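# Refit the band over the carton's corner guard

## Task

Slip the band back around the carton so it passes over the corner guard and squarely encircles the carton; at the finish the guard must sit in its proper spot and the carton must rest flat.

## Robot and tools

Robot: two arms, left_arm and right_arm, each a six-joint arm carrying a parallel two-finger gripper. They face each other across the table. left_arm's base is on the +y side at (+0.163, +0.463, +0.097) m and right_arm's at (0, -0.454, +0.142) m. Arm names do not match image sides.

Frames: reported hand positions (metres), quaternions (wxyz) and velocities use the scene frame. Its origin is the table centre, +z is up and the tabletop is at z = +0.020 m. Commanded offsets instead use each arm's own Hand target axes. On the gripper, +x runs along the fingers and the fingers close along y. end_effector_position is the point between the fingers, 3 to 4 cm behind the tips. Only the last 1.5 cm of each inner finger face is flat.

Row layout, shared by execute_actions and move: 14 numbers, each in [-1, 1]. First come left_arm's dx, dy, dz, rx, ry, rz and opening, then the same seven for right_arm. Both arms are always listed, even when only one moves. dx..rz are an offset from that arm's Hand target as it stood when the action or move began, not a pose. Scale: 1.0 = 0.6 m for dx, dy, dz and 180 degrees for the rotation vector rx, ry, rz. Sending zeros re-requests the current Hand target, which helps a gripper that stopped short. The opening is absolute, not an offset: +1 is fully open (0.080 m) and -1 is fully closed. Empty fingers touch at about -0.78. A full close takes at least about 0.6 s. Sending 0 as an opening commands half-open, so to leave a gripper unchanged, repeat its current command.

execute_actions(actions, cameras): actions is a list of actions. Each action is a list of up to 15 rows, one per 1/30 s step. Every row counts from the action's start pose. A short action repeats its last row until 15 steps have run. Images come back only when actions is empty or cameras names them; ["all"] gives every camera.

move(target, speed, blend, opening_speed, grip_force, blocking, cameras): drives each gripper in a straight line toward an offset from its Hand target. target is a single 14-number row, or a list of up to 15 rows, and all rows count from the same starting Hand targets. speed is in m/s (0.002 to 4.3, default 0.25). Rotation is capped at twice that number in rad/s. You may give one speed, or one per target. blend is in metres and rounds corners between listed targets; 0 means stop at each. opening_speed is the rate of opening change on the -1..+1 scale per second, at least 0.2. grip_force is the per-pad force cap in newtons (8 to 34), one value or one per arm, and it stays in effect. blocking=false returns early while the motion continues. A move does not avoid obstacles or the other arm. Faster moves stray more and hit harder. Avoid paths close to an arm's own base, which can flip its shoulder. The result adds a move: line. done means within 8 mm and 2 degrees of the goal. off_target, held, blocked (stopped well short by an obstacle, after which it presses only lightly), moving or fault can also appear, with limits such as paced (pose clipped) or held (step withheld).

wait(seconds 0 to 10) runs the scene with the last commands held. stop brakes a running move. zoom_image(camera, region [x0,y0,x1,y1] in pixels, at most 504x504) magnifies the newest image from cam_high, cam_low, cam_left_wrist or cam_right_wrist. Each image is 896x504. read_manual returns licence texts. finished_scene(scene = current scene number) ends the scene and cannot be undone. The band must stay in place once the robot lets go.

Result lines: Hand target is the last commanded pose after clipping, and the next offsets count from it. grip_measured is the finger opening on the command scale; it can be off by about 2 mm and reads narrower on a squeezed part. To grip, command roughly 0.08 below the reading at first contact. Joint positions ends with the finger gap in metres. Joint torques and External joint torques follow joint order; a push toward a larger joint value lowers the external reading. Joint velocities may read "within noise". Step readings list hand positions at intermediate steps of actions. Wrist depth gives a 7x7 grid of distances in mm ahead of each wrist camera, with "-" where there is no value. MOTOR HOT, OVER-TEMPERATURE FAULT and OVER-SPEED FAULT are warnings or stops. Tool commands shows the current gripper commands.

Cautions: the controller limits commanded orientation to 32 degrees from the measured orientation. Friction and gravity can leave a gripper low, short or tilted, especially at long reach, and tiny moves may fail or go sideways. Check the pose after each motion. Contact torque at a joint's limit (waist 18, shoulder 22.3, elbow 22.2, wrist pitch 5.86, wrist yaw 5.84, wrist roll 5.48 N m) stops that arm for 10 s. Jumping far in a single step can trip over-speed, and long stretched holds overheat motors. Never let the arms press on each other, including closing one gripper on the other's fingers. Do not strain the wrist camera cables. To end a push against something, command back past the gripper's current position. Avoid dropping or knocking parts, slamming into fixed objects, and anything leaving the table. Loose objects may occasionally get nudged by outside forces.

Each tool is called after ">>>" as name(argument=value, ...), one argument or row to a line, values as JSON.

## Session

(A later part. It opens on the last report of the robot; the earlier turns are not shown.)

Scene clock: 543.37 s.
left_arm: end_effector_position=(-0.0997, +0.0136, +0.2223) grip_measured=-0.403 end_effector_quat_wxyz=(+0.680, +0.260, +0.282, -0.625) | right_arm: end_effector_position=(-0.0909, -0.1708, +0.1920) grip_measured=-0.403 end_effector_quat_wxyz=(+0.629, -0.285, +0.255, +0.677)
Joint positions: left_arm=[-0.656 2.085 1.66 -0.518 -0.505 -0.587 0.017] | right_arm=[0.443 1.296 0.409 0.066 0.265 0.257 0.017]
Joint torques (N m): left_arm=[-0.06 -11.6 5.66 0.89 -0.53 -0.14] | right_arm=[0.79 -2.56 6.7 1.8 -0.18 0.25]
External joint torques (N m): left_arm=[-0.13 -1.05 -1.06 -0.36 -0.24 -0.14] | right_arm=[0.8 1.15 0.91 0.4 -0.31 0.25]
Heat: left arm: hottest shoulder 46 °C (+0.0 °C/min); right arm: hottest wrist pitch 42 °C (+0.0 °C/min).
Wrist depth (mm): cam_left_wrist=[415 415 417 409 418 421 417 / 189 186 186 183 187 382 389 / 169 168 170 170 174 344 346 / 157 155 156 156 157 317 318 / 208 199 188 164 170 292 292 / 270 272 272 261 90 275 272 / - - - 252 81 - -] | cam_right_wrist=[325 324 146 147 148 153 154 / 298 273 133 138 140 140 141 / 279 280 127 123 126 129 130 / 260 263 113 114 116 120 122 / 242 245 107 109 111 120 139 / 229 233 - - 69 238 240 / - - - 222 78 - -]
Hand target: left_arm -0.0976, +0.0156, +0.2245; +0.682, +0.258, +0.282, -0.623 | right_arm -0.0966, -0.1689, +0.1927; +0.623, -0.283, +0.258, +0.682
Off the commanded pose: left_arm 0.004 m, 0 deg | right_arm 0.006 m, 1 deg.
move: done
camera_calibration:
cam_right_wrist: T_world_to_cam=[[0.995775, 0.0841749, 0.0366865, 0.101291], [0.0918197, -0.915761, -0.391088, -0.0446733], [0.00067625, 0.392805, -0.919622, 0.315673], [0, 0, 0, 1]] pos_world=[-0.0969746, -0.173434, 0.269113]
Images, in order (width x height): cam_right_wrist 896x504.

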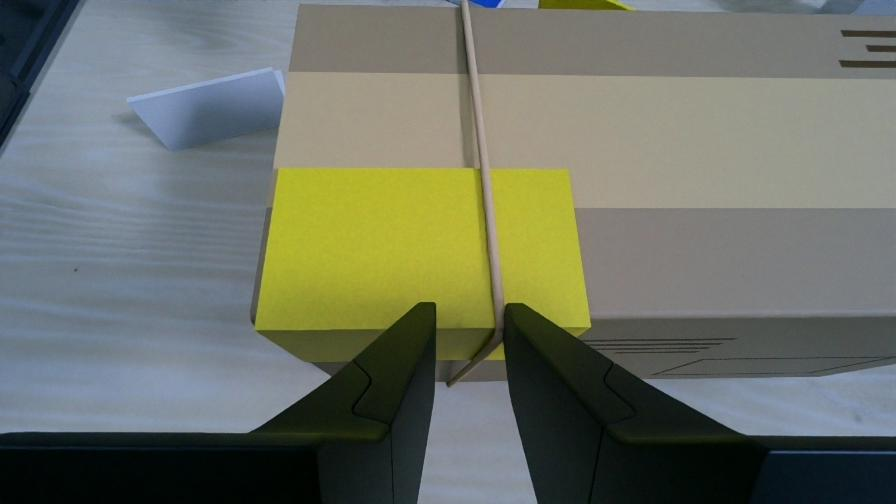

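>>> move(
  target=[0.0, 0.0, 0.0, 0, 0, 0, -0.4, -0.0042, 0.0, 0, 0, 0, 0, -0.4],
  speed=0.04,
  cameras=["cam_right_wrist"],
)

>>> zoom_image(
  camera="cam_right_wrist",
  region=[320, 200, 620, 400],
)

Scene clock: 547.63 s.
left_arm: end_effector_position=(-0.0997, +0.0136, +0.2223) grip_measured=-0.403 end_effector_quat_wxyz=(+0.680, +0.260, +0.282, -0.625) | right_arm: end_effector_position=(-0.0927, -0.1717, +0.1919) grip_measured=-0.403 end_effector_quat_wxyz=(+0.627, -0.287, +0.256, +0.678)
Joint positions: left_arm=[-0.656 2.085 1.66 -0.518 -0.505 -0.587 0.017] | right_arm=[0.45 1.296 0.413 0.056 0.265 0.259 0.017]
Joint torques (N m): left_arm=[-0.03 -11.6 5.67 0.88 -0.52 -0.15] | right_arm=[0.62 -4.22 6.23 1.39 -0.15 0.23]
External joint torques (N m): left_arm=[-0.08 -1.01 -1.06 -0.37 -0.23 -0.15] | right_arm=[0.65 -0.5 0.38 -0.01 -0.29 0.23]
Heat: left arm: hottest shoulder 47 °C (+2.0 °C/min); right arm: hottest wrist pitch 43 °C (+1.0 °C/min).
Wrist depth (mm): cam_left_wrist=[413 413 417 409 420 422 406 / 188 186 186 187 183 381 389 / 168 169 170 170 174 345 347 / 157 155 155 156 157 316 316 / 208 199 189 164 170 292 293 / 272 272 273 262 90 275 271 / - - - 251 81 - -] | cam_right_wrist=[321 324 146 146 148 151 154 / 297 276 132 135 139 139 140 / 278 280 122 122 126 127 130 / 259 260 113 114 116 119 122 / 243 244 107 108 110 122 140 / 228 231 - 189 69 238 239 / - - - 222 77 - -]
Hand target: left_arm -0.0976, +0.0156, +0.2245; +0.682, +0.258, +0.282, -0.623 | right_arm -0.0964, -0.1707, +0.1945; +0.623, -0.283, +0.258, +0.682
Off the commanded pose: left_arm 0.004 m, 0 deg | right_arm 0.005 m, 1 deg.
move: done
camera_calibration:
cam_right_wrist: T_world_to_cam=[[0.995291, 0.0895607, 0.0370874, 0.104013], [0.0969344, -0.917296, -0.386228, -0.0460293], [-0.000570652, 0.388004, -0.921658, 0.315455], [0, 0, 0, 1]] pos_world=[-0.0988812, -0.173936, 0.269106]
Images, in order (width x height): cam_right_wrist 896x504.

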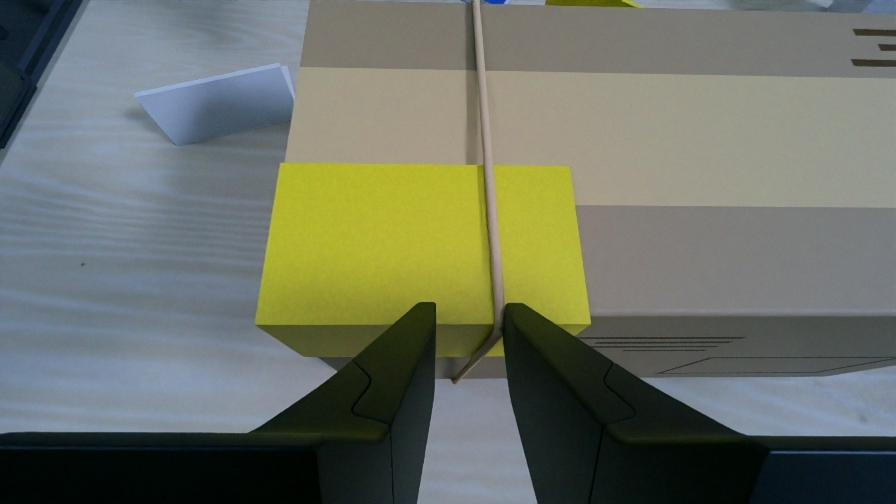

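Scaled by 1.680.

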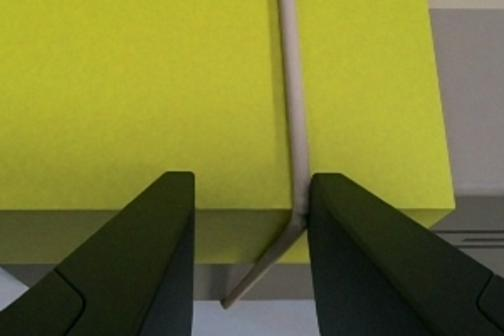

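>>> move(
  target=[
    [0.0, 0.0, 0.0, 0, 0, 0, -0.4, -0.001, -0.0, 0.0, 0, 0, 0, -0.25],
    [0.0, 0.0, 0.0, 0, 0, 0, -0.4, -0.1, 0.0, 0.02, 0, 0, 0, -0.25],
  ],
  speed=0.1,
  cameras=["all"],
)

>>> zoom_image(
  camera="cam_right_wrist",
  region=[250, 50, 650, 400],
)

>>> zoom_image(
  camera="cam_left_wrist",
  region=[330, 20, 680, 400],
)

Scene clock: 560.33 s.
left_arm: end_effector_position=(-0.0997, +0.0136, +0.2223) grip_measured=-0.403 end_effector_quat_wxyz=(+0.680, +0.260, +0.282, -0.625) | right_arm: end_effector_position=(-0.0921, -0.2058, +0.2403) grip_measured=-0.253 end_effector_quat_wxyz=(+0.621, -0.291, +0.259, +0.680)
Joint positions: left_arm=[-0.656 2.085 1.66 -0.518 -0.505 -0.587 0.017] | right_arm=[0.526 1.008 0.486 -0.329 0.304 0.315 0.024]
Joint torques (N m): left_arm=[-0.02 -11.59 5.66 0.88 -0.52 -0.14] | right_arm=[0.33 -3.62 7 1.47 0.29 0.24]
External joint torques (N m): left_arm=[-0.02 -0.91 -1.11 -0.38 -0.23 -0.14] | right_arm=[0.33 -1.12 0.36 0.1 0.14 0.24]
Heat: left arm: hottest shoulder 50 °C (+6.1 °C/min); right arm: hottest wrist pitch 42 °C (+0.0 °C/min). Fold the left arm in close to its base, or ease its load, before you think long.
Wrist depth (mm): cam_left_wrist=[413 416 418 417 420 420 433 / 188 186 186 186 184 380 381 / 168 169 170 170 174 346 347 / 157 155 156 156 157 316 318 / 208 200 188 163 170 292 292 / 271 272 272 262 90 275 270 / - - - 252 81 - -] | cam_right_wrist=[1463 384 392 393 208 402 387 / 335 353 328 194 196 198 201 / 332 332 332 177 181 184 186 / 308 310 306 168 175 174 177 / 291 292 298 237 210 263 300 / 274 281 - 281 70 289 288 / - - - 263 78 - -]
Hand target: left_arm -0.0976, +0.0156, +0.2245; +0.682, +0.258, +0.282, -0.623 | right_arm -0.0934, -0.2045, +0.2455; +0.623, -0.283, +0.258, +0.682
Off the commanded pose: left_arm 0.004 m, 0 deg | right_arm 0.005 m, 1 deg.
MOTOR HOT: joint 2 (shoulder) of the left arm reports 50 °C; the controller stops that arm at 95 °C. To cool a motor, set the load down, stop pushing, or move to a pose that needs little force.
move: done
camera_calibration:
cam_left_wrist: T_world_to_cam=[[-0.991407, -0.125256, 0.0377133, -0.0937263], [-0.12833, 0.87543, -0.465998, 0.112698], [0.0253538, -0.466834, -0.883982, 0.287382], [0, 0, 0, 1]] pos_world=[-0.0857446, 0.0237605, 0.310093]
cam_right_wrist: T_world_to_cam=[[0.994459, 0.0996423, 0.0334939, 0.107484], [0.104902, -0.920083, -0.377415, -0.0606642], [-0.00678931, 0.378838, -0.925438, 0.371696], [0, 0, 0, 1]] pos_world=[-0.0980016, -0.207339, 0.317486]

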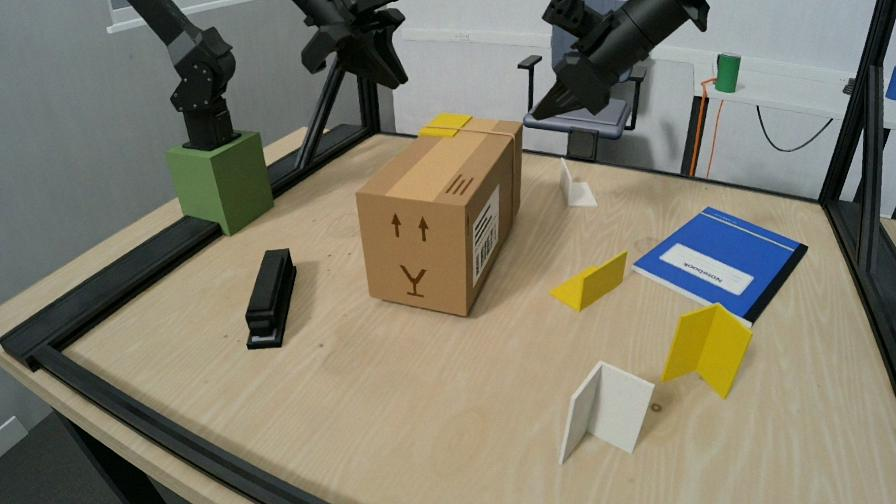

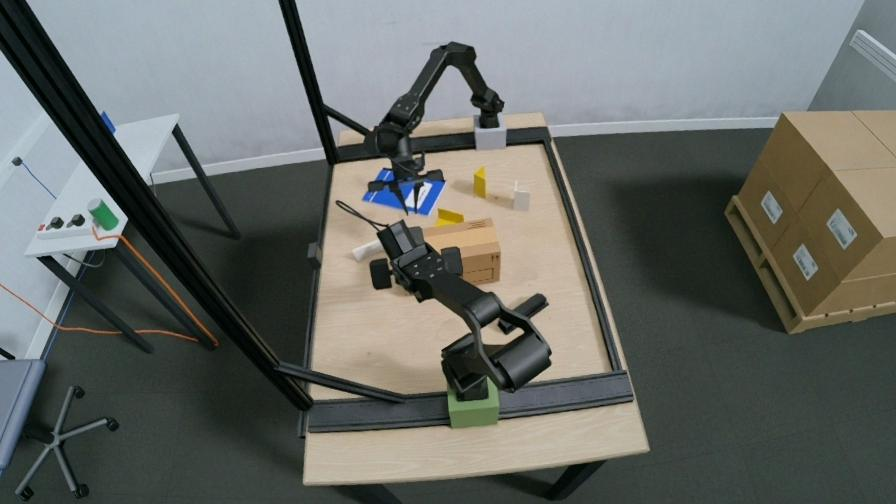

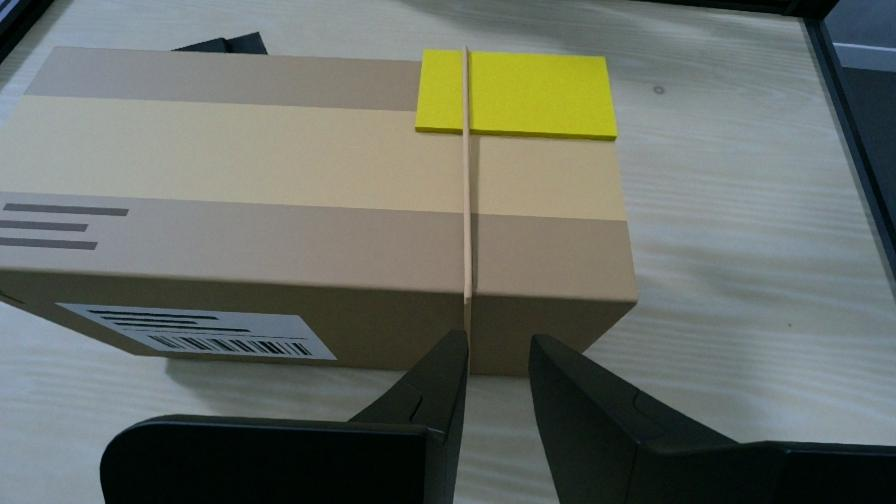

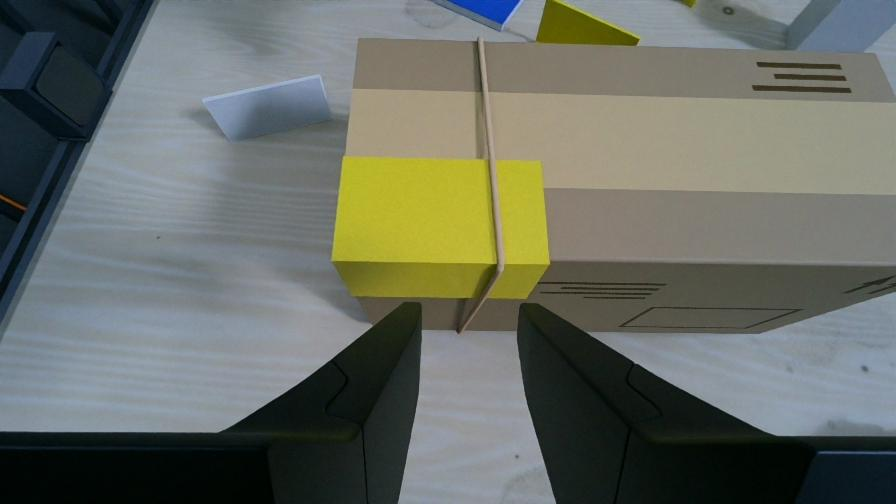

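Scaled by 1.260.

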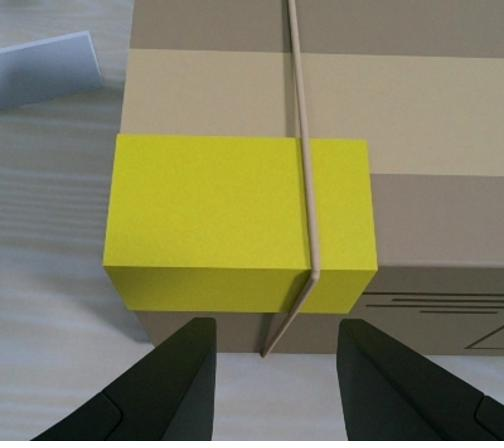

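Scaled by 1.326.

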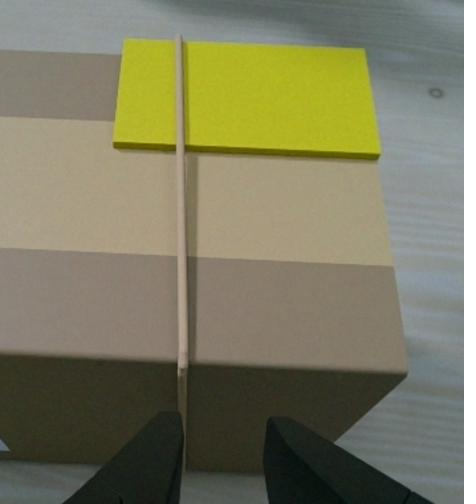

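>>> move(
  target=[-0.26623, 0.27262, -0.13543, 0, 0, 0, -0.4, 0.075, -0.0275, -0.022, 0, 0, 0, -0.3],
  speed=0.2,
  cameras=["cam_right_wrist"],
)

>>> zoom_image(
  camera="cam_right_wrist",
  region=[320, 200, 620, 400],
)

Scene clock: 617.97 s.
left_arm: end_effector_position=(+0.0480, +0.1979, +0.2819) grip_measured=-0.403 end_effector_quat_wxyz=(+0.682, +0.256, +0.283, -0.624) | right_arm: end_effector_position=(-0.0803, -0.1790, +0.2086) grip_measured=-0.297 end_effector_quat_wxyz=(+0.625, -0.277, +0.257, +0.683)
Joint positions: left_arm=[-0.651 1.136 0.906 -0.707 -0.505 -0.587 0.017] | right_arm=[0.398 1.167 0.403 -0.034 0.218 0.226 0.022]
Joint torques (N m): left_arm=[0.07 -4.6 5.8 0.88 -0.37 0.04] | right_arm=[-0.24 -2.66 4.92 1.99 -0.01 -0.17]
External joint torques (N m): left_arm=[0.08 -1.06 -1.08 -0.4 -0.08 0.03] | right_arm=[-0.23 0.47 -1.19 0.59 -0.12 -0.17]
Heat: left arm: hottest shoulder 56 °C (+6.0 °C/min); right arm: hottest wrist pitch 40 °C (-2.0 °C/min). Fold the left arm in close to its base, or ease its load, before you think long.
Wrist depth (mm): cam_left_wrist=[1871 1871 525 323 319 321 555 / 1790 480 474 318 300 302 485 / 1703 430 429 399 368 363 444 / 376 388 391 395 398 402 406 / 358 357 361 366 363 369 366 / 331 332 340 - 90 346 345 / - - - 314 81 - -] | cam_right_wrist=[368 357 358 173 173 174 175 / 321 312 157 158 158 159 160 / 303 306 142 142 146 147 148 / 281 281 132 132 136 136 138 / 263 266 126 127 130 150 151 / 247 252 - 247 70 252 255 / - - - 234 - - -]
Hand target: left_arm +0.0500, +0.2001, +0.2800; +0.682, +0.258, +0.282, -0.623 | right_arm -0.0790, -0.1806, +0.2044; +0.623, -0.282, +0.258, +0.682
Off the commanded pose: left_arm 0.004 m, 0 deg | right_arm 0.005 m, 1 deg.
MOTOR HOT: still on. Joint 2 (shoulder) of the left arm reports 56 °C.
move: done
camera_calibration:
cam_right_wrist: T_world_to_cam=[[0.995547, 0.0923799, 0.0187568, 0.0960261], [0.0921355, -0.911547, -0.400741, -0.0438241], [-0.0199227, 0.400684, -0.915999, 0.333144], [0, 0, 0, 1]] pos_world=[-0.0849237, -0.182304, 0.285796]
Images, in order (width x height): cam_right_wrist 896x504.

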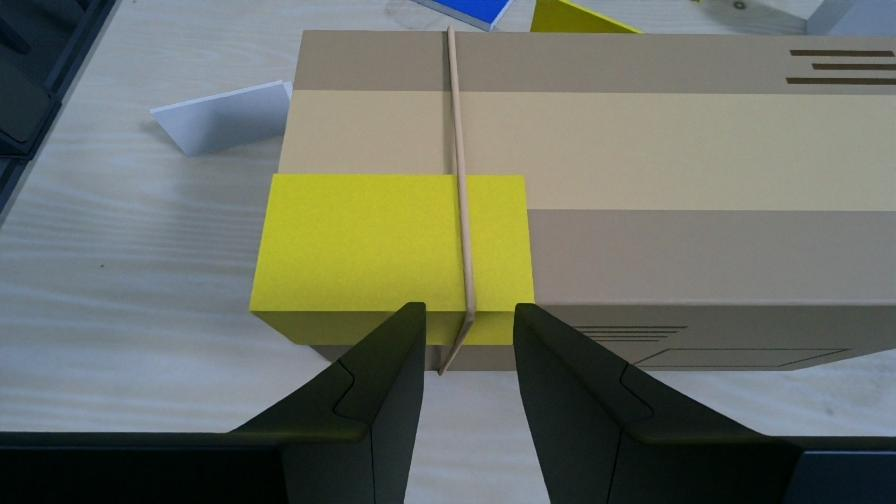

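Scaled by 1.680.

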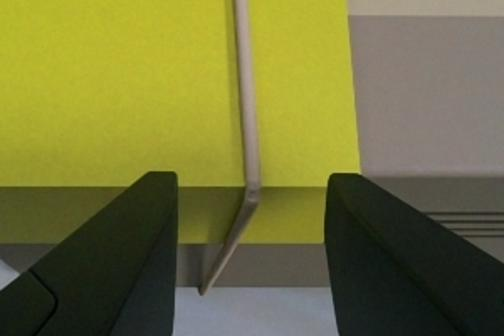

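>>> move(
  target=[
    [0.04473, 0.332, -0.0024, -0.0848, 0.0544, 0.0406, -0.4, 0.0125, 0.0, -0.0125, 0, 0, 0, -0.35],
    [-0.11952, 0.4849, -0.30715, -0.16954, 0.10884, 0.0812, -0.4, 0.025, 0.0, -0.0125, 0, 0, 0, -0.35],
  ],
  speed=0.25,
  blend=0.05,
  cameras=["cam_right_wrist"],
)

>>> zoom_image(
  camera="cam_right_wrist",
  region=[320, 200, 620, 400],
)

Scene clock: 633.47 s.
left_arm: end_effector_position=(+0.3245, +0.4065, +0.2022) grip_measured=-0.403 end_effector_quat_wxyz=(+0.744, +0.207, +0.508, -0.382) | right_arm: end_effector_position=(-0.0808, -0.1738, +0.1922) grip_measured=-0.347 end_effector_quat_wxyz=(+0.625, -0.277, +0.257, +0.683)
Joint positions: left_arm=[1.567 0.95 0.673 -1.08 0.363 0.825 0.017] | right_arm=[0.389 1.253 0.373 0.082 0.212 0.22 0.019]
Joint torques (N m): left_arm=[0.17 -1.44 6.18 0.28 0.45 0.16] | right_arm=[-0.26 -2.93 4.75 2 -0.01 -0.17]
External joint torques (N m): left_arm=[0.17 0.28 -0.1 -0.4 0.18 0.15] | right_arm=[-0.26 0.46 -1.01 0.6 -0.11 -0.17]
Heat: left arm: hottest shoulder 48 °C (-4.0 °C/min); right arm: hottest wrist pitch 42 °C (+1.0 °C/min). Fold the left arm in close to its base, or ease its load, before you think long.
Wrist depth (mm): cam_left_wrist=[1202 1214 1277 1340 1355 299 307 / 1179 1140 1244 - 281 292 299 / 1156 1238 1232 275 279 287 295 / 1130 1232 1290 265 274 282 292 / 1140 1140 252 263 270 277 286 / 1104 1130 233 239 90 275 281 / - - - 236 81 - -] | cam_right_wrist=[334 335 148 149 150 151 152 / 303 285 135 137 140 139 139 / 285 285 123 123 126 128 129 / 265 262 114 115 117 119 120 / 246 245 110 110 114 131 131 / 233 235 - 233 72 236 236 / - - - 219 - - -]
Hand target: left_arm +0.3236, +0.4064, +0.2005; +0.741, +0.205, +0.511, -0.385 | right_arm -0.0795, -0.1753, +0.1884; +0.623, -0.283, +0.258, +0.682
Off the commanded pose: left_arm 0.002 m, 1 deg | right_arm 0.004 m, 1 deg.
MOTOR HOT: still on. Joint 2 (shoulder) of the left arm reports 48 °C.
move: done
camera_calibration:
cam_right_wrist: T_world_to_cam=[[0.995522, 0.0925145, 0.0193939, 0.0961909], [0.0925305, -0.911853, -0.399952, -0.0457533], [-0.019317, 0.399956, -0.916331, 0.316], [0, 0, 0, 1]] pos_world=[-0.0854225, -0.177005, 0.269396]
Images, in order (width x height): cam_right_wrist 896x504.

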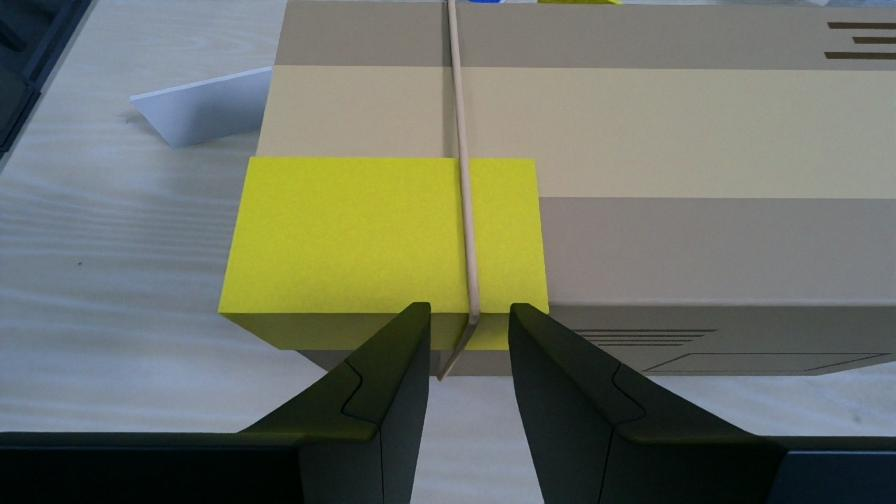

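Scaled by 1.680.

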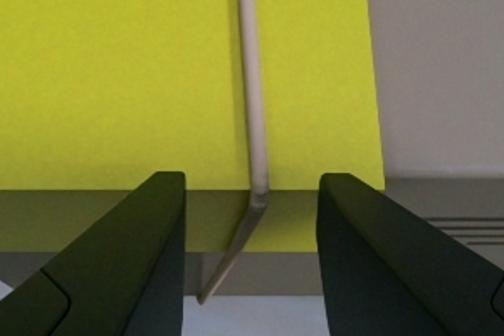

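>>> move(
  target=[0, 0, 0, 0, 0, 0, -0.4, 0.009, 0.0, 0.0015, 0, 0, 0, -0.4],
  speed=0.03,
  cameras=["cam_right_wrist"],
)

>>> zoom_image(
  camera="cam_right_wrist",
  region=[320, 200, 620, 400],
)

Scene clock: 637.40 s.
left_arm: end_effector_position=(+0.3245, +0.4065, +0.2022) grip_measured=-0.403 end_effector_quat_wxyz=(+0.744, +0.207, +0.508, -0.383) | right_arm: end_effector_position=(-0.0807, -0.1713, +0.1893) grip_measured=-0.397 end_effector_quat_wxyz=(+0.625, -0.278, +0.257, +0.683)
Joint positions: left_arm=[1.567 0.95 0.673 -1.08 0.363 0.825 0.017] | right_arm=[0.384 1.276 0.373 0.105 0.21 0.215 0.017]
Joint torques (N m): left_arm=[0.16 -1.4 6.18 0.29 0.43 0.13] | right_arm=[-0.41 -1.75 5.19 2.5 -0.14 -0.18]
External joint torques (N m): left_arm=[0.15 0.27 -0.04 -0.39 0.16 0.13] | right_arm=[-0.41 1.75 -0.54 1.09 -0.24 -0.18]
Heat: left arm: hottest shoulder 46 °C (-7.1 °C/min); right arm: hottest wrist pitch 43 °C (+2.0 °C/min).
Wrist depth (mm): cam_left_wrist=[1179 1238 1377 1332 1332 298 306 / 1167 1214 1257 1264 282 291 299 / 1156 1184 - 276 279 287 295 / 1156 1184 1208 266 274 283 290 / 1130 1151 255 263 270 277 286 / 1119 1140 232 239 90 275 282 / - - - 236 81 - -] | cam_right_wrist=[329 333 144 146 147 148 152 / 304 272 132 134 137 136 136 / 281 280 122 120 124 125 126 / 261 258 111 112 116 117 117 / 244 240 107 108 111 122 138 / 231 233 - 227 69 235 234 / - - - 219 78 - -]
Hand target: left_arm +0.3236, +0.4064, +0.2005; +0.741, +0.205, +0.510, -0.385 | right_arm -0.0798, -0.1709, +0.1852; +0.623, -0.282, +0.258, +0.682
Off the commanded pose: left_arm 0.002 m, 1 deg | right_arm 0.004 m, 1 deg.
MOTOR HOT: cleared for the motors of the left arm.
move: done
camera_calibration:
cam_right_wrist: T_world_to_cam=[[0.995456, 0.0928649, 0.0210355, 0.0957308], [0.0935186, -0.911991, -0.399409, -0.0447082], [-0.0179069, 0.399561, -0.916532, 0.312448], [0, 0, 0, 1]] pos_world=[-0.0855198, -0.174506, 0.266498]
Images, in order (width x height): cam_right_wrist 896x504.

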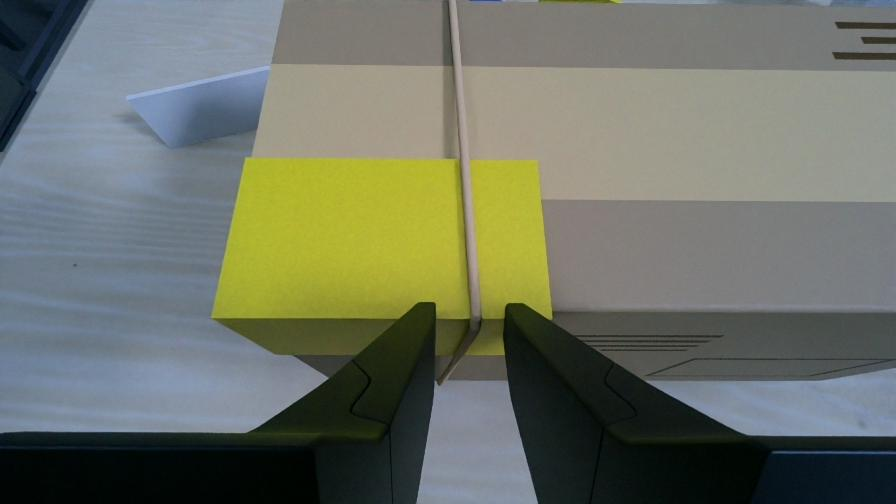

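Scaled by 1.680.

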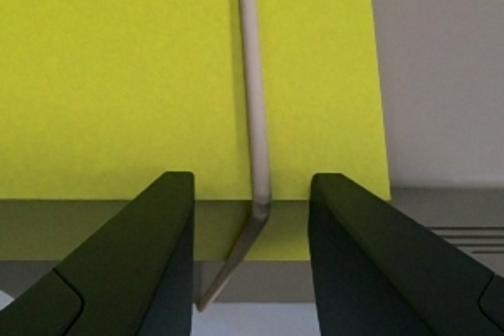

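>>> move(
  target=[
    [0, 0, 0, 0, 0, 0, -0.4, -0.001, 0.0, 0.0, 0, 0, 0, -0.9],
    [0, 0, 0, 0, 0, 0, -0.4, -0.024, 0.0, 0.0, 0, 0, 0, -0.9],
  ],
  speed=0.03,
  opening_speed=0.5,
  cameras=["cam_right_wrist"],
)

>>> zoom_image(
  camera="cam_right_wrist",
  region=[320, 200, 620, 400],
)

Scene clock: 643.57 s.
left_arm: end_effector_position=(+0.3245, +0.4065, +0.2022) grip_measured=-0.403 end_effector_quat_wxyz=(+0.744, +0.207, +0.508, -0.383) | right_arm: end_effector_position=(-0.0789, -0.1795, +0.1945) grip_measured=-0.759 end_effector_quat_wxyz=(+0.622, -0.285, +0.258, +0.682)
Joint positions: left_arm=[1.567 0.95 0.673 -1.08 0.363 0.825 0.017] | right_arm=[0.39 1.215 0.373 0.03 0.212 0.215 0.001]
Joint torques (N m): left_arm=[0.21 -1.38 6.21 0.3 0.42 0.14] | right_arm=[0.4 -4.98 5.06 1.35 0.26 0.19]
External joint torques (N m): left_arm=[0.21 0.3 -0.03 -0.39 0.16 0.14] | right_arm=[0.41 -1.73 -0.88 -0.06 0.16 0.19]
Heat: left arm: hottest shoulder 44 °C (-10.1 °C/min); right arm: hottest wrist pitch 44 °C (+3.0 °C/min).
Wrist depth (mm): cam_left_wrist=[1190 1226 1277 1297 291 296 306 / 1140 1220 1264 1277 282 292 298 / 1179 1184 1251 273 278 287 296 / 1196 1135 1244 266 274 282 292 / 1119 1167 256 262 270 277 287 / 1080 1114 232 238 90 274 282 / - - - 236 81 - -] | cam_right_wrist=[331 331 148 150 151 153 154 / 305 288 136 140 141 141 141 / 281 283 124 125 128 129 131 / 264 262 115 116 120 121 122 / 249 246 135 112 156 156 156 / 233 234 - - 241 241 242 / - - - - - - -]
Hand target: left_arm +0.3236, +0.4064, +0.2005; +0.741, +0.205, +0.510, -0.385 | right_arm -0.0790, -0.1811, +0.1955; +0.623, -0.282, +0.258, +0.682
Off the commanded pose: left_arm 0.002 m, 1 deg | right_arm 0.002 m, 0 deg.
move: done
camera_calibration:
cam_right_wrist: T_world_to_cam=[[0.994836, 0.0979638, 0.0265225, 0.0943735], [0.100571, -0.91645, -0.387304, -0.0528048], [-0.0136352, 0.387971, -0.921571, 0.319827], [0, 0, 0, 1]] pos_world=[-0.0842147, -0.181722, 0.271789]
Images, in order (width x height): cam_right_wrist 896x504.

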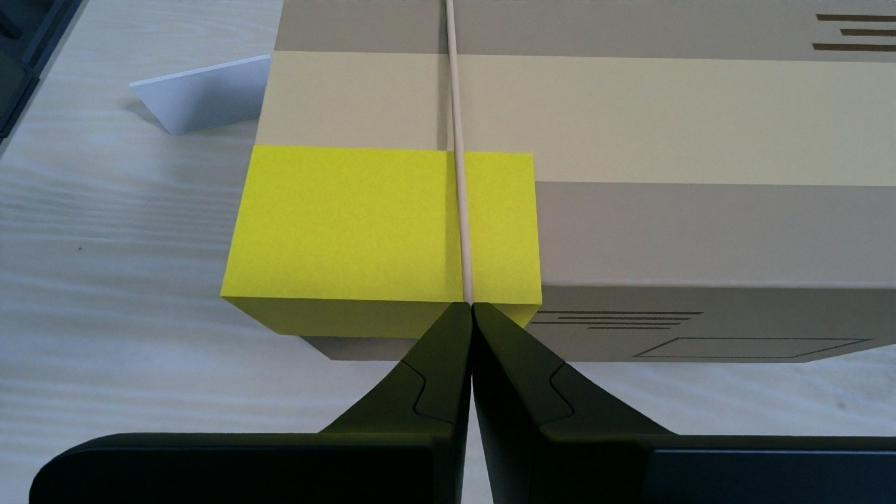

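Scaled by 1.680.

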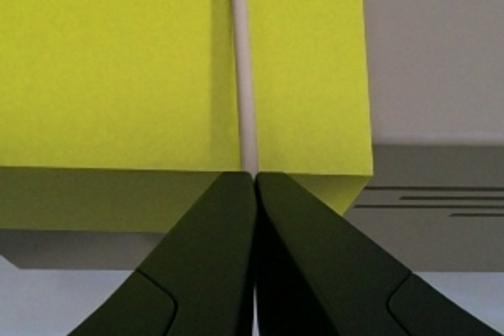

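>>> move(
  target=[
    [0, 0, 0, 0, 0, 0, -0.4, -0.003, 0.011, 0.0035, 0, 0, 0, -0.9],
  ],
  speed=0.03,
  cameras=["cam_right_wrist"],
)

>>> zoom_image(
  camera="cam_right_wrist",
  region=[320, 200, 620, 400],
)

Scene clock: 648.47 s.
left_arm: end_effector_position=(+0.3245, +0.4065, +0.2022) grip_measured=-0.403 end_effector_quat_wxyz=(+0.744, +0.207, +0.508, -0.383) | right_arm: end_effector_position=(-0.0836, -0.1830, +0.1937) grip_measured=-0.759 end_effector_quat_wxyz=(+0.622, -0.289, +0.259, +0.680)
Joint positions: left_arm=[1.567 0.95 0.673 -1.08 0.363 0.825 0.017] | right_arm=[0.423 1.215 0.376 0.012 0.236 0.238 0.001]
Joint torques (N m): left_arm=[0.25 -1.43 6.2 0.29 0.43 0.15] | right_arm=[0.39 -4.55 6.28 1.3 0.26 0.17]
External joint torques (N m): left_arm=[0.24 0.26 -0.05 -0.41 0.16 0.14] | right_arm=[0.39 -1.3 0.32 -0.1 0.15 0.17]
Heat: left arm: hottest shoulder 42 °C (-12.1 °C/min); right arm: hottest wrist pitch 43 °C (+2.0 °C/min).
Wrist depth (mm): cam_left_wrist=[1208 1232 1277 1297 294 299 306 / 1190 1226 1370 1277 282 292 299 / 1220 1202 1226 1238 279 287 295 / 1125 1196 1196 267 273 283 292 / 1140 1151 256 264 270 278 285 / 1130 1140 232 238 90 275 282 / - - - 237 81 - -] | cam_right_wrist=[323 327 146 147 148 151 153 / 297 291 134 136 139 140 140 / 279 281 122 124 126 128 130 / 260 263 114 115 119 122 123 / 245 247 150 118 172 173 172 / 232 235 - - 239 240 242 / - - - - - - -]
Hand target: left_arm +0.3236, +0.4064, +0.2005; +0.741, +0.205, +0.510, -0.385 | right_arm -0.0855, -0.1814, +0.1982; +0.623, -0.282, +0.258, +0.682
Off the commanded pose: left_arm 0.002 m, 1 deg | right_arm 0.005 m, 1 deg.
move: done
camera_calibration:
cam_right_wrist: T_world_to_cam=[[0.99474, 0.0975036, 0.0314002, 0.0984197], [0.102113, -0.919582, -0.379396, -0.057796], [-0.00811743, 0.380607, -0.924701, 0.319999], [0, 0, 0, 1]] pos_world=[-0.0894027, -0.184538, 0.270885]
Images, in order (width x height): cam_right_wrist 896x504.

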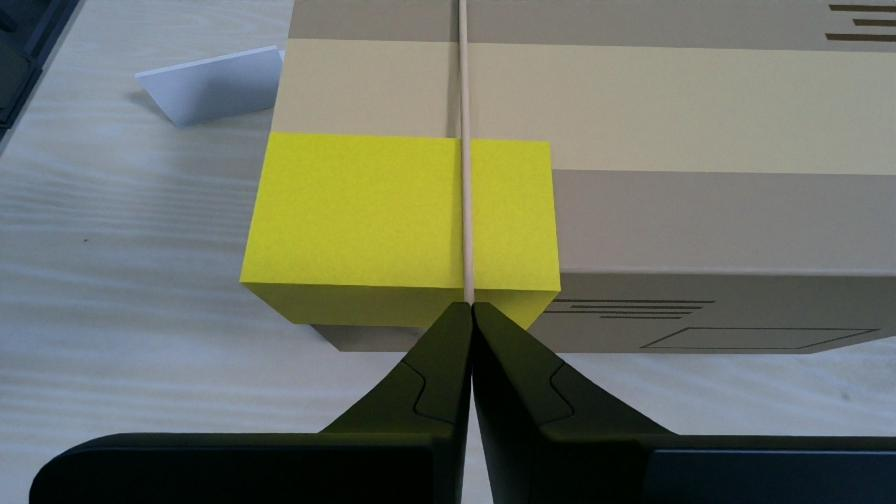

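Scaled by 1.680.

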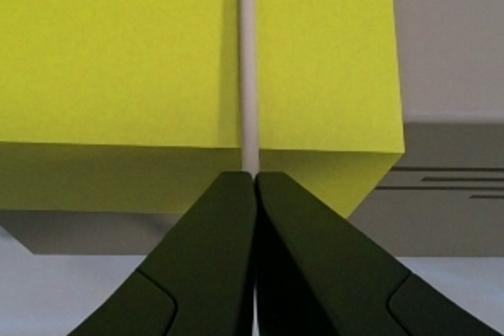

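>>> move(
  target=[
    [0, 0, 0, 0, 0, 0, -0.4, 0.003, 0.0, 0.009, 0, 0, 0, -0.9],
    [0, 0, 0, 0, 0, 0, -0.4, 0.0175, 0.0, 0.009, 0, 0, 0, -0.9],
  ],
  speed=0.03,
  blend=0.003,
  cameras=["cam_right_wrist"],
)

>>> zoom_image(
  camera="cam_right_wrist",
  region=[320, 200, 620, 400],
)

Scene clock: 660.07 s.
left_arm: end_effector_position=(+0.3245, +0.4065, +0.2022) grip_measured=-0.403 end_effector_quat_wxyz=(+0.744, +0.207, +0.508, -0.383) | right_arm: end_effector_position=(-0.0856, -0.1732, +0.1923) grip_measured=-0.759 end_effector_quat_wxyz=(+0.624, -0.284, +0.260, +0.680)
Joint positions: left_arm=[1.567 0.95 0.673 -1.08 0.363 0.825 0.017] | right_arm=[0.412 1.27 0.397 0.053 0.229 0.237 0.001]
Joint torques (N m): left_arm=[0.21 -1.4 6.17 0.29 0.44 0.14] | right_arm=[-0.16 -3.28 6.3 1.96 -0.01 -0.16]
External joint torques (N m): left_arm=[0.21 0.3 -0.07 -0.4 0.17 0.13] | right_arm=[-0.15 0.25 0.5 0.57 -0.13 -0.17]
Heat: left arm: hottest shoulder 39 °C (-17.3 °C/min); right arm: hottest wrist pitch 42 °C (+2.0 °C/min).
Wrist depth (mm): cam_left_wrist=[1232 1385 1277 1270 1340 298 308 / 1190 1208 1251 1290 282 292 297 / 1162 1184 1251 275 279 287 296 / 1135 1196 1232 267 274 283 292 / 1114 1146 251 263 271 278 286 / 1130 1151 233 239 90 275 283 / - - - 236 81 - -] | cam_right_wrist=[325 329 145 146 147 148 150 / 300 279 134 135 139 138 138 / 281 281 122 120 124 127 128 / 262 262 113 114 116 118 120 / 245 244 109 108 115 130 131 / 231 233 - - 210 236 237 / - - - - - - -]
Hand target: left_arm +0.3236, +0.4064, +0.2005; +0.741, +0.205, +0.510, -0.385 | right_arm -0.0865, -0.1703, +0.1945; +0.623, -0.283, +0.258, +0.682
Off the commanded pose: left_arm 0.002 m, 1 deg | right_arm 0.004 m, 0 deg.
move: done; blend cut to 0 m at target 1
camera_calibration:
cam_right_wrist: T_world_to_cam=[[0.995462, 0.0917947, 0.0250639, 0.099715], [0.0943568, -0.91821, -0.384691, -0.048539], [-0.0122987, 0.38531, -0.922705, 0.31511], [0, 0, 0, 1]] pos_world=[-0.0908071, -0.175138, 0.269582]
Images, in order (width x height): cam_right_wrist 896x504.

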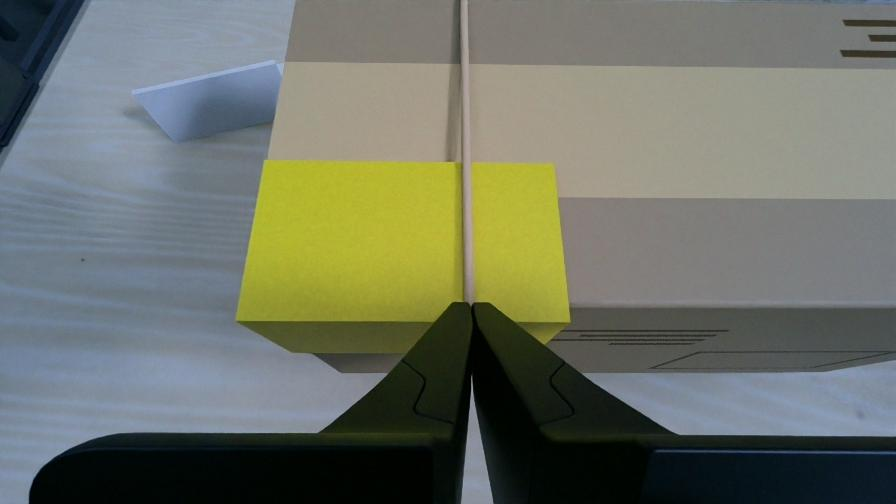

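Scaled by 1.680.

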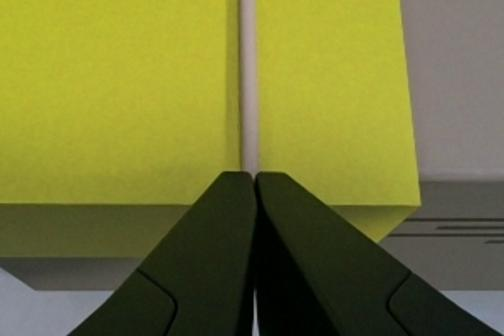

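>>> move(
  target=[
    [0, 0, 0, 0, 0, 0, -0.4, 0.006, 0.0, 0.0, 0, 0, 0, -0.9],
    [0, 0, 0, 0, 0, 0, -0.4, 0.0045, 0.0, 0.0, 0, 0, 0, -0.4],
  ],
  speed=0.03,
  opening_speed=0.6,
  cameras=["cam_right_wrist"],
)

>>> zoom_image(
  camera="cam_right_wrist",
  region=[320, 200, 620, 400],
)

Scene clock: 666.97 s.
left_arm: end_effector_position=(+0.3245, +0.4065, +0.2022) grip_measured=-0.403 end_effector_quat_wxyz=(+0.744, +0.207, +0.508, -0.383) | right_arm: end_effector_position=(-0.0859, -0.1709, +0.1913) grip_measured=-0.404 end_effector_quat_wxyz=(+0.624, -0.283, +0.259, +0.680)
Joint positions: left_arm=[1.567 0.95 0.673 -1.08 0.363 0.825 0.017] | right_arm=[0.409 1.284 0.399 0.07 0.227 0.234 0.017]
Joint torques (N m): left_arm=[0.19 -1.4 6.19 0.3 0.46 0.14] | right_arm=[-0.16 -3.18 6.22 1.89 -0.02 -0.15]
External joint torques (N m): left_arm=[0.19 0.27 -0.03 -0.38 0.19 0.13] | right_arm=[-0.17 0.42 0.46 0.49 -0.13 -0.15]
Heat: left arm: hottest shoulder 38 °C (-18.0 °C/min); right arm: hottest wrist pitch 42 °C (+2.0 °C/min).
Wrist depth (mm): cam_left_wrist=[1196 1232 1202 1318 1311 299 307 / 1196 1202 - 1284 282 292 302 / 1220 1214 1214 274 278 286 295 / 1151 1167 1214 266 274 282 291 / 1125 1179 254 262 270 278 286 / 1109 1119 233 238 90 275 282 / - - - 236 81 - -] | cam_right_wrist=[326 328 145 145 146 149 150 / 301 273 132 134 138 137 138 / 281 281 122 121 124 126 127 / 261 262 112 114 116 118 119 / 245 243 107 108 110 119 137 / 231 235 - - 68 237 236 / - - - 221 77 - -]
Hand target: left_arm +0.3236, +0.4064, +0.2005; +0.741, +0.205, +0.510, -0.385 | right_arm -0.0867, -0.1683, +0.1927; +0.623, -0.282, +0.258, +0.682
Off the commanded pose: left_arm 0.002 m, 1 deg | right_arm 0.003 m, 0 deg.
move: done
camera_calibration:
cam_right_wrist: T_world_to_cam=[[0.995442, 0.092131, 0.024655, 0.100025], [0.0944693, -0.916994, -0.387554, -0.0461005], [-0.0130972, 0.388116, -0.921517, 0.313416], [0, 0, 0, 1]] pos_world=[-0.0911091, -0.173131, 0.268486]
Images, in order (width x height): cam_right_wrist 896x504.

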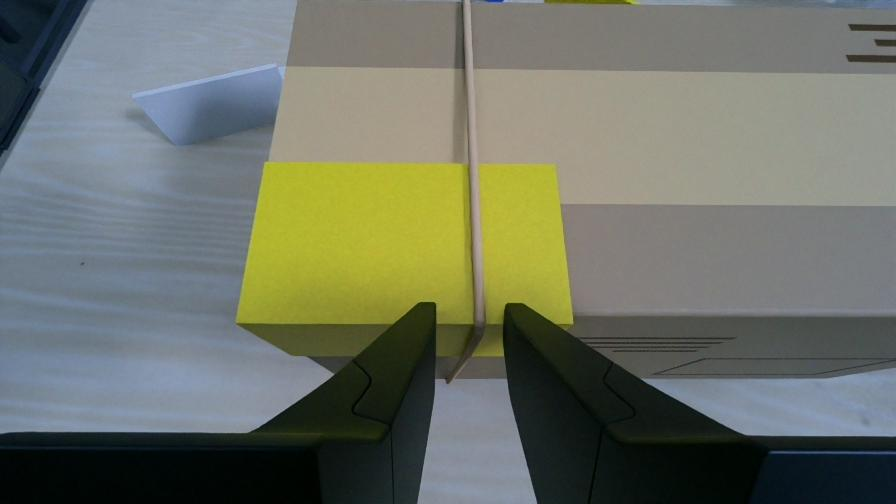

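Scaled by 1.680.

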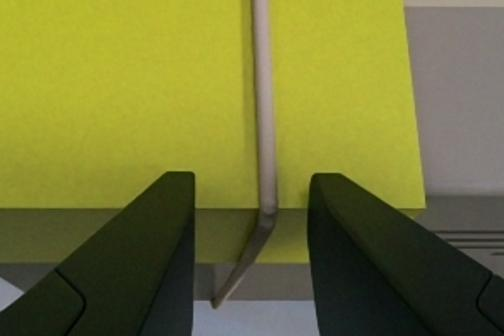

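>>> move(
  target=[
    [0, 0, 0, 0, 0, 0, -0.4, -0.002, 0.0, 0.0, 0, 0, 0, -0.25],
    [0, 0, 0, 0, 0, 0, -0.4, -0.12, 0.0, 0.03, 0, 0, 0, -0.25],
  ],
  speed=0.12,
  cameras=["cam_right_wrist", "cam_high"],
)

>>> zoom_image(
  camera="cam_right_wrist",
  region=[250, 0, 650, 350],
)

>>> zoom_image(
  camera="cam_high",
  region=[340, 90, 560, 330],
)

Scene clock: 678.97 s.
left_arm: end_effector_position=(+0.3245, +0.4065, +0.2022) grip_measured=-0.403 end_effector_quat_wxyz=(+0.744, +0.207, +0.508, -0.383) | right_arm: end_effector_position=(-0.0821, -0.2076, +0.2510) grip_measured=-0.253 end_effector_quat_wxyz=(+0.621, -0.291, +0.259, +0.680)
Joint positions: left_arm=[1.567 0.95 0.673 -1.08 0.363 0.825 0.017] | right_arm=[0.477 0.956 0.508 -0.392 0.272 0.278 0.024]
Joint torques (N m): left_arm=[0.27 -1.35 6.2 0.3 0.43 0.15] | right_arm=[0.36 -3.34 7.13 1.48 0.26 0.22]
External joint torques (N m): left_arm=[0.27 0.32 -0.04 -0.39 0.17 0.14] | right_arm=[0.36 -1.13 0.49 0.13 0.13 0.22]
Heat: left arm: hottest shoulder 37 °C (-18.0 °C/min); right arm: hottest wrist pitch 42 °C (+1.0 °C/min).
Wrist depth (mm): cam_left_wrist=[1251 1257 1257 1318 289 299 308 / 1173 1208 1244 1284 282 292 298 / 1162 1208 1226 274 278 286 296 / 1140 1173 1202 267 274 283 291 / 1140 1130 254 262 271 279 286 / 1114 1146 233 239 90 275 282 / - - - 236 81 - -] | cam_right_wrist=[1489 396 407 405 423 418 370 / 340 367 326 207 209 212 217 / 349 345 342 190 194 197 198 / 319 325 181 179 185 186 188 / 301 303 304 245 218 273 314 / 283 290 - 291 70 300 300 / - - - 272 78 - -]
Hand target: left_arm +0.3236, +0.4064, +0.2005; +0.741, +0.205, +0.510, -0.385 | right_arm -0.0833, -0.2064, +0.2563; +0.623, -0.283, +0.258, +0.682
Off the commanded pose: left_arm 0.002 m, 1 deg | right_arm 0.006 m, 1 deg.
move: done
camera_calibration:
cam_right_wrist: T_world_to_cam=[[0.994508, 0.0994166, 0.0327224, 0.097559], [0.104402, -0.920209, -0.377247, -0.0593282], [-0.00739316, 0.378591, -0.925534, 0.382328], [0, 0, 0, 1]] pos_world=[-0.0880026, -0.209039, 0.328284]
Images, in order (width x height): cam_high 896x504, cam_right_wrist 896x504.

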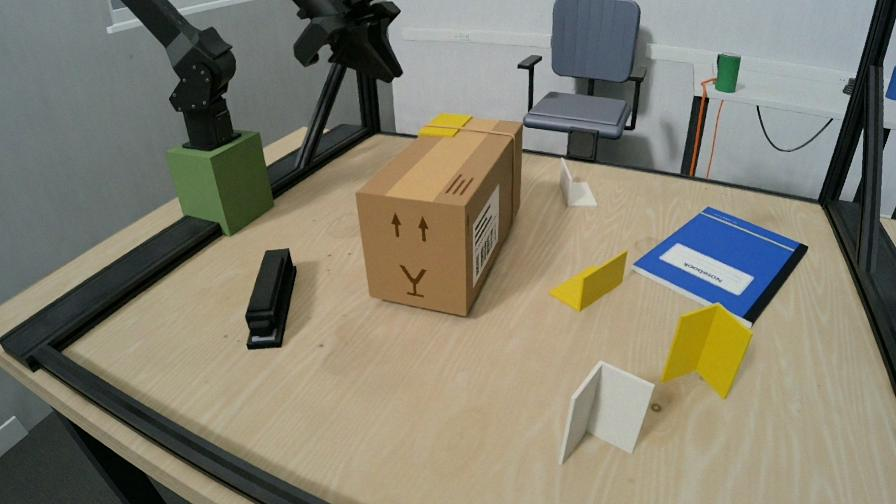

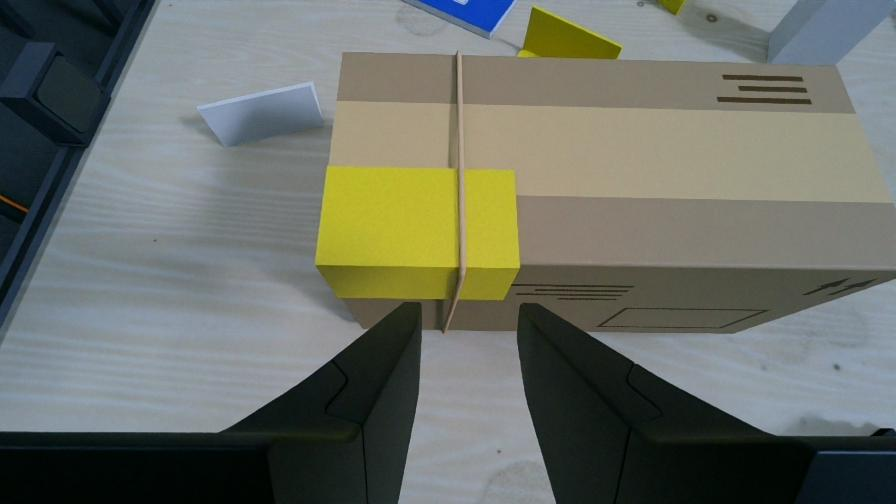

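Scaled by 1.260.

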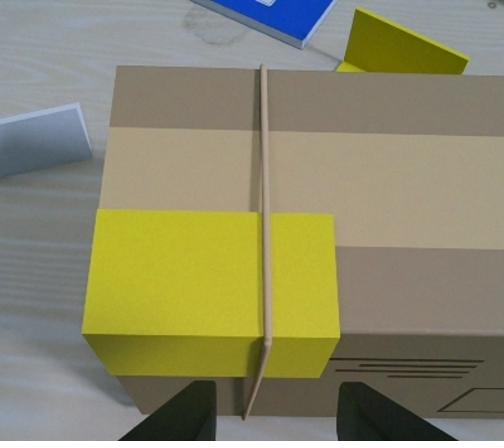

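Scaled by 2.100.

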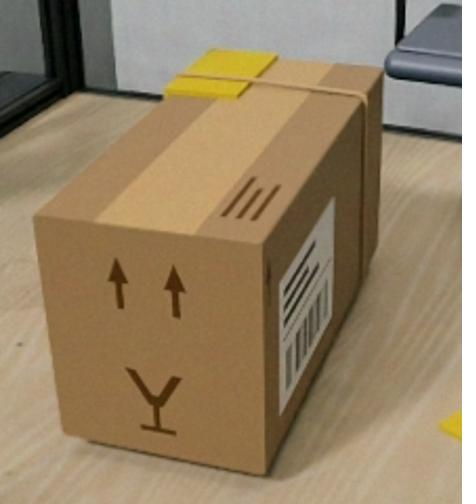

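>>> finished_scene(
  scene=1,
)

The scene is finished: the task was done.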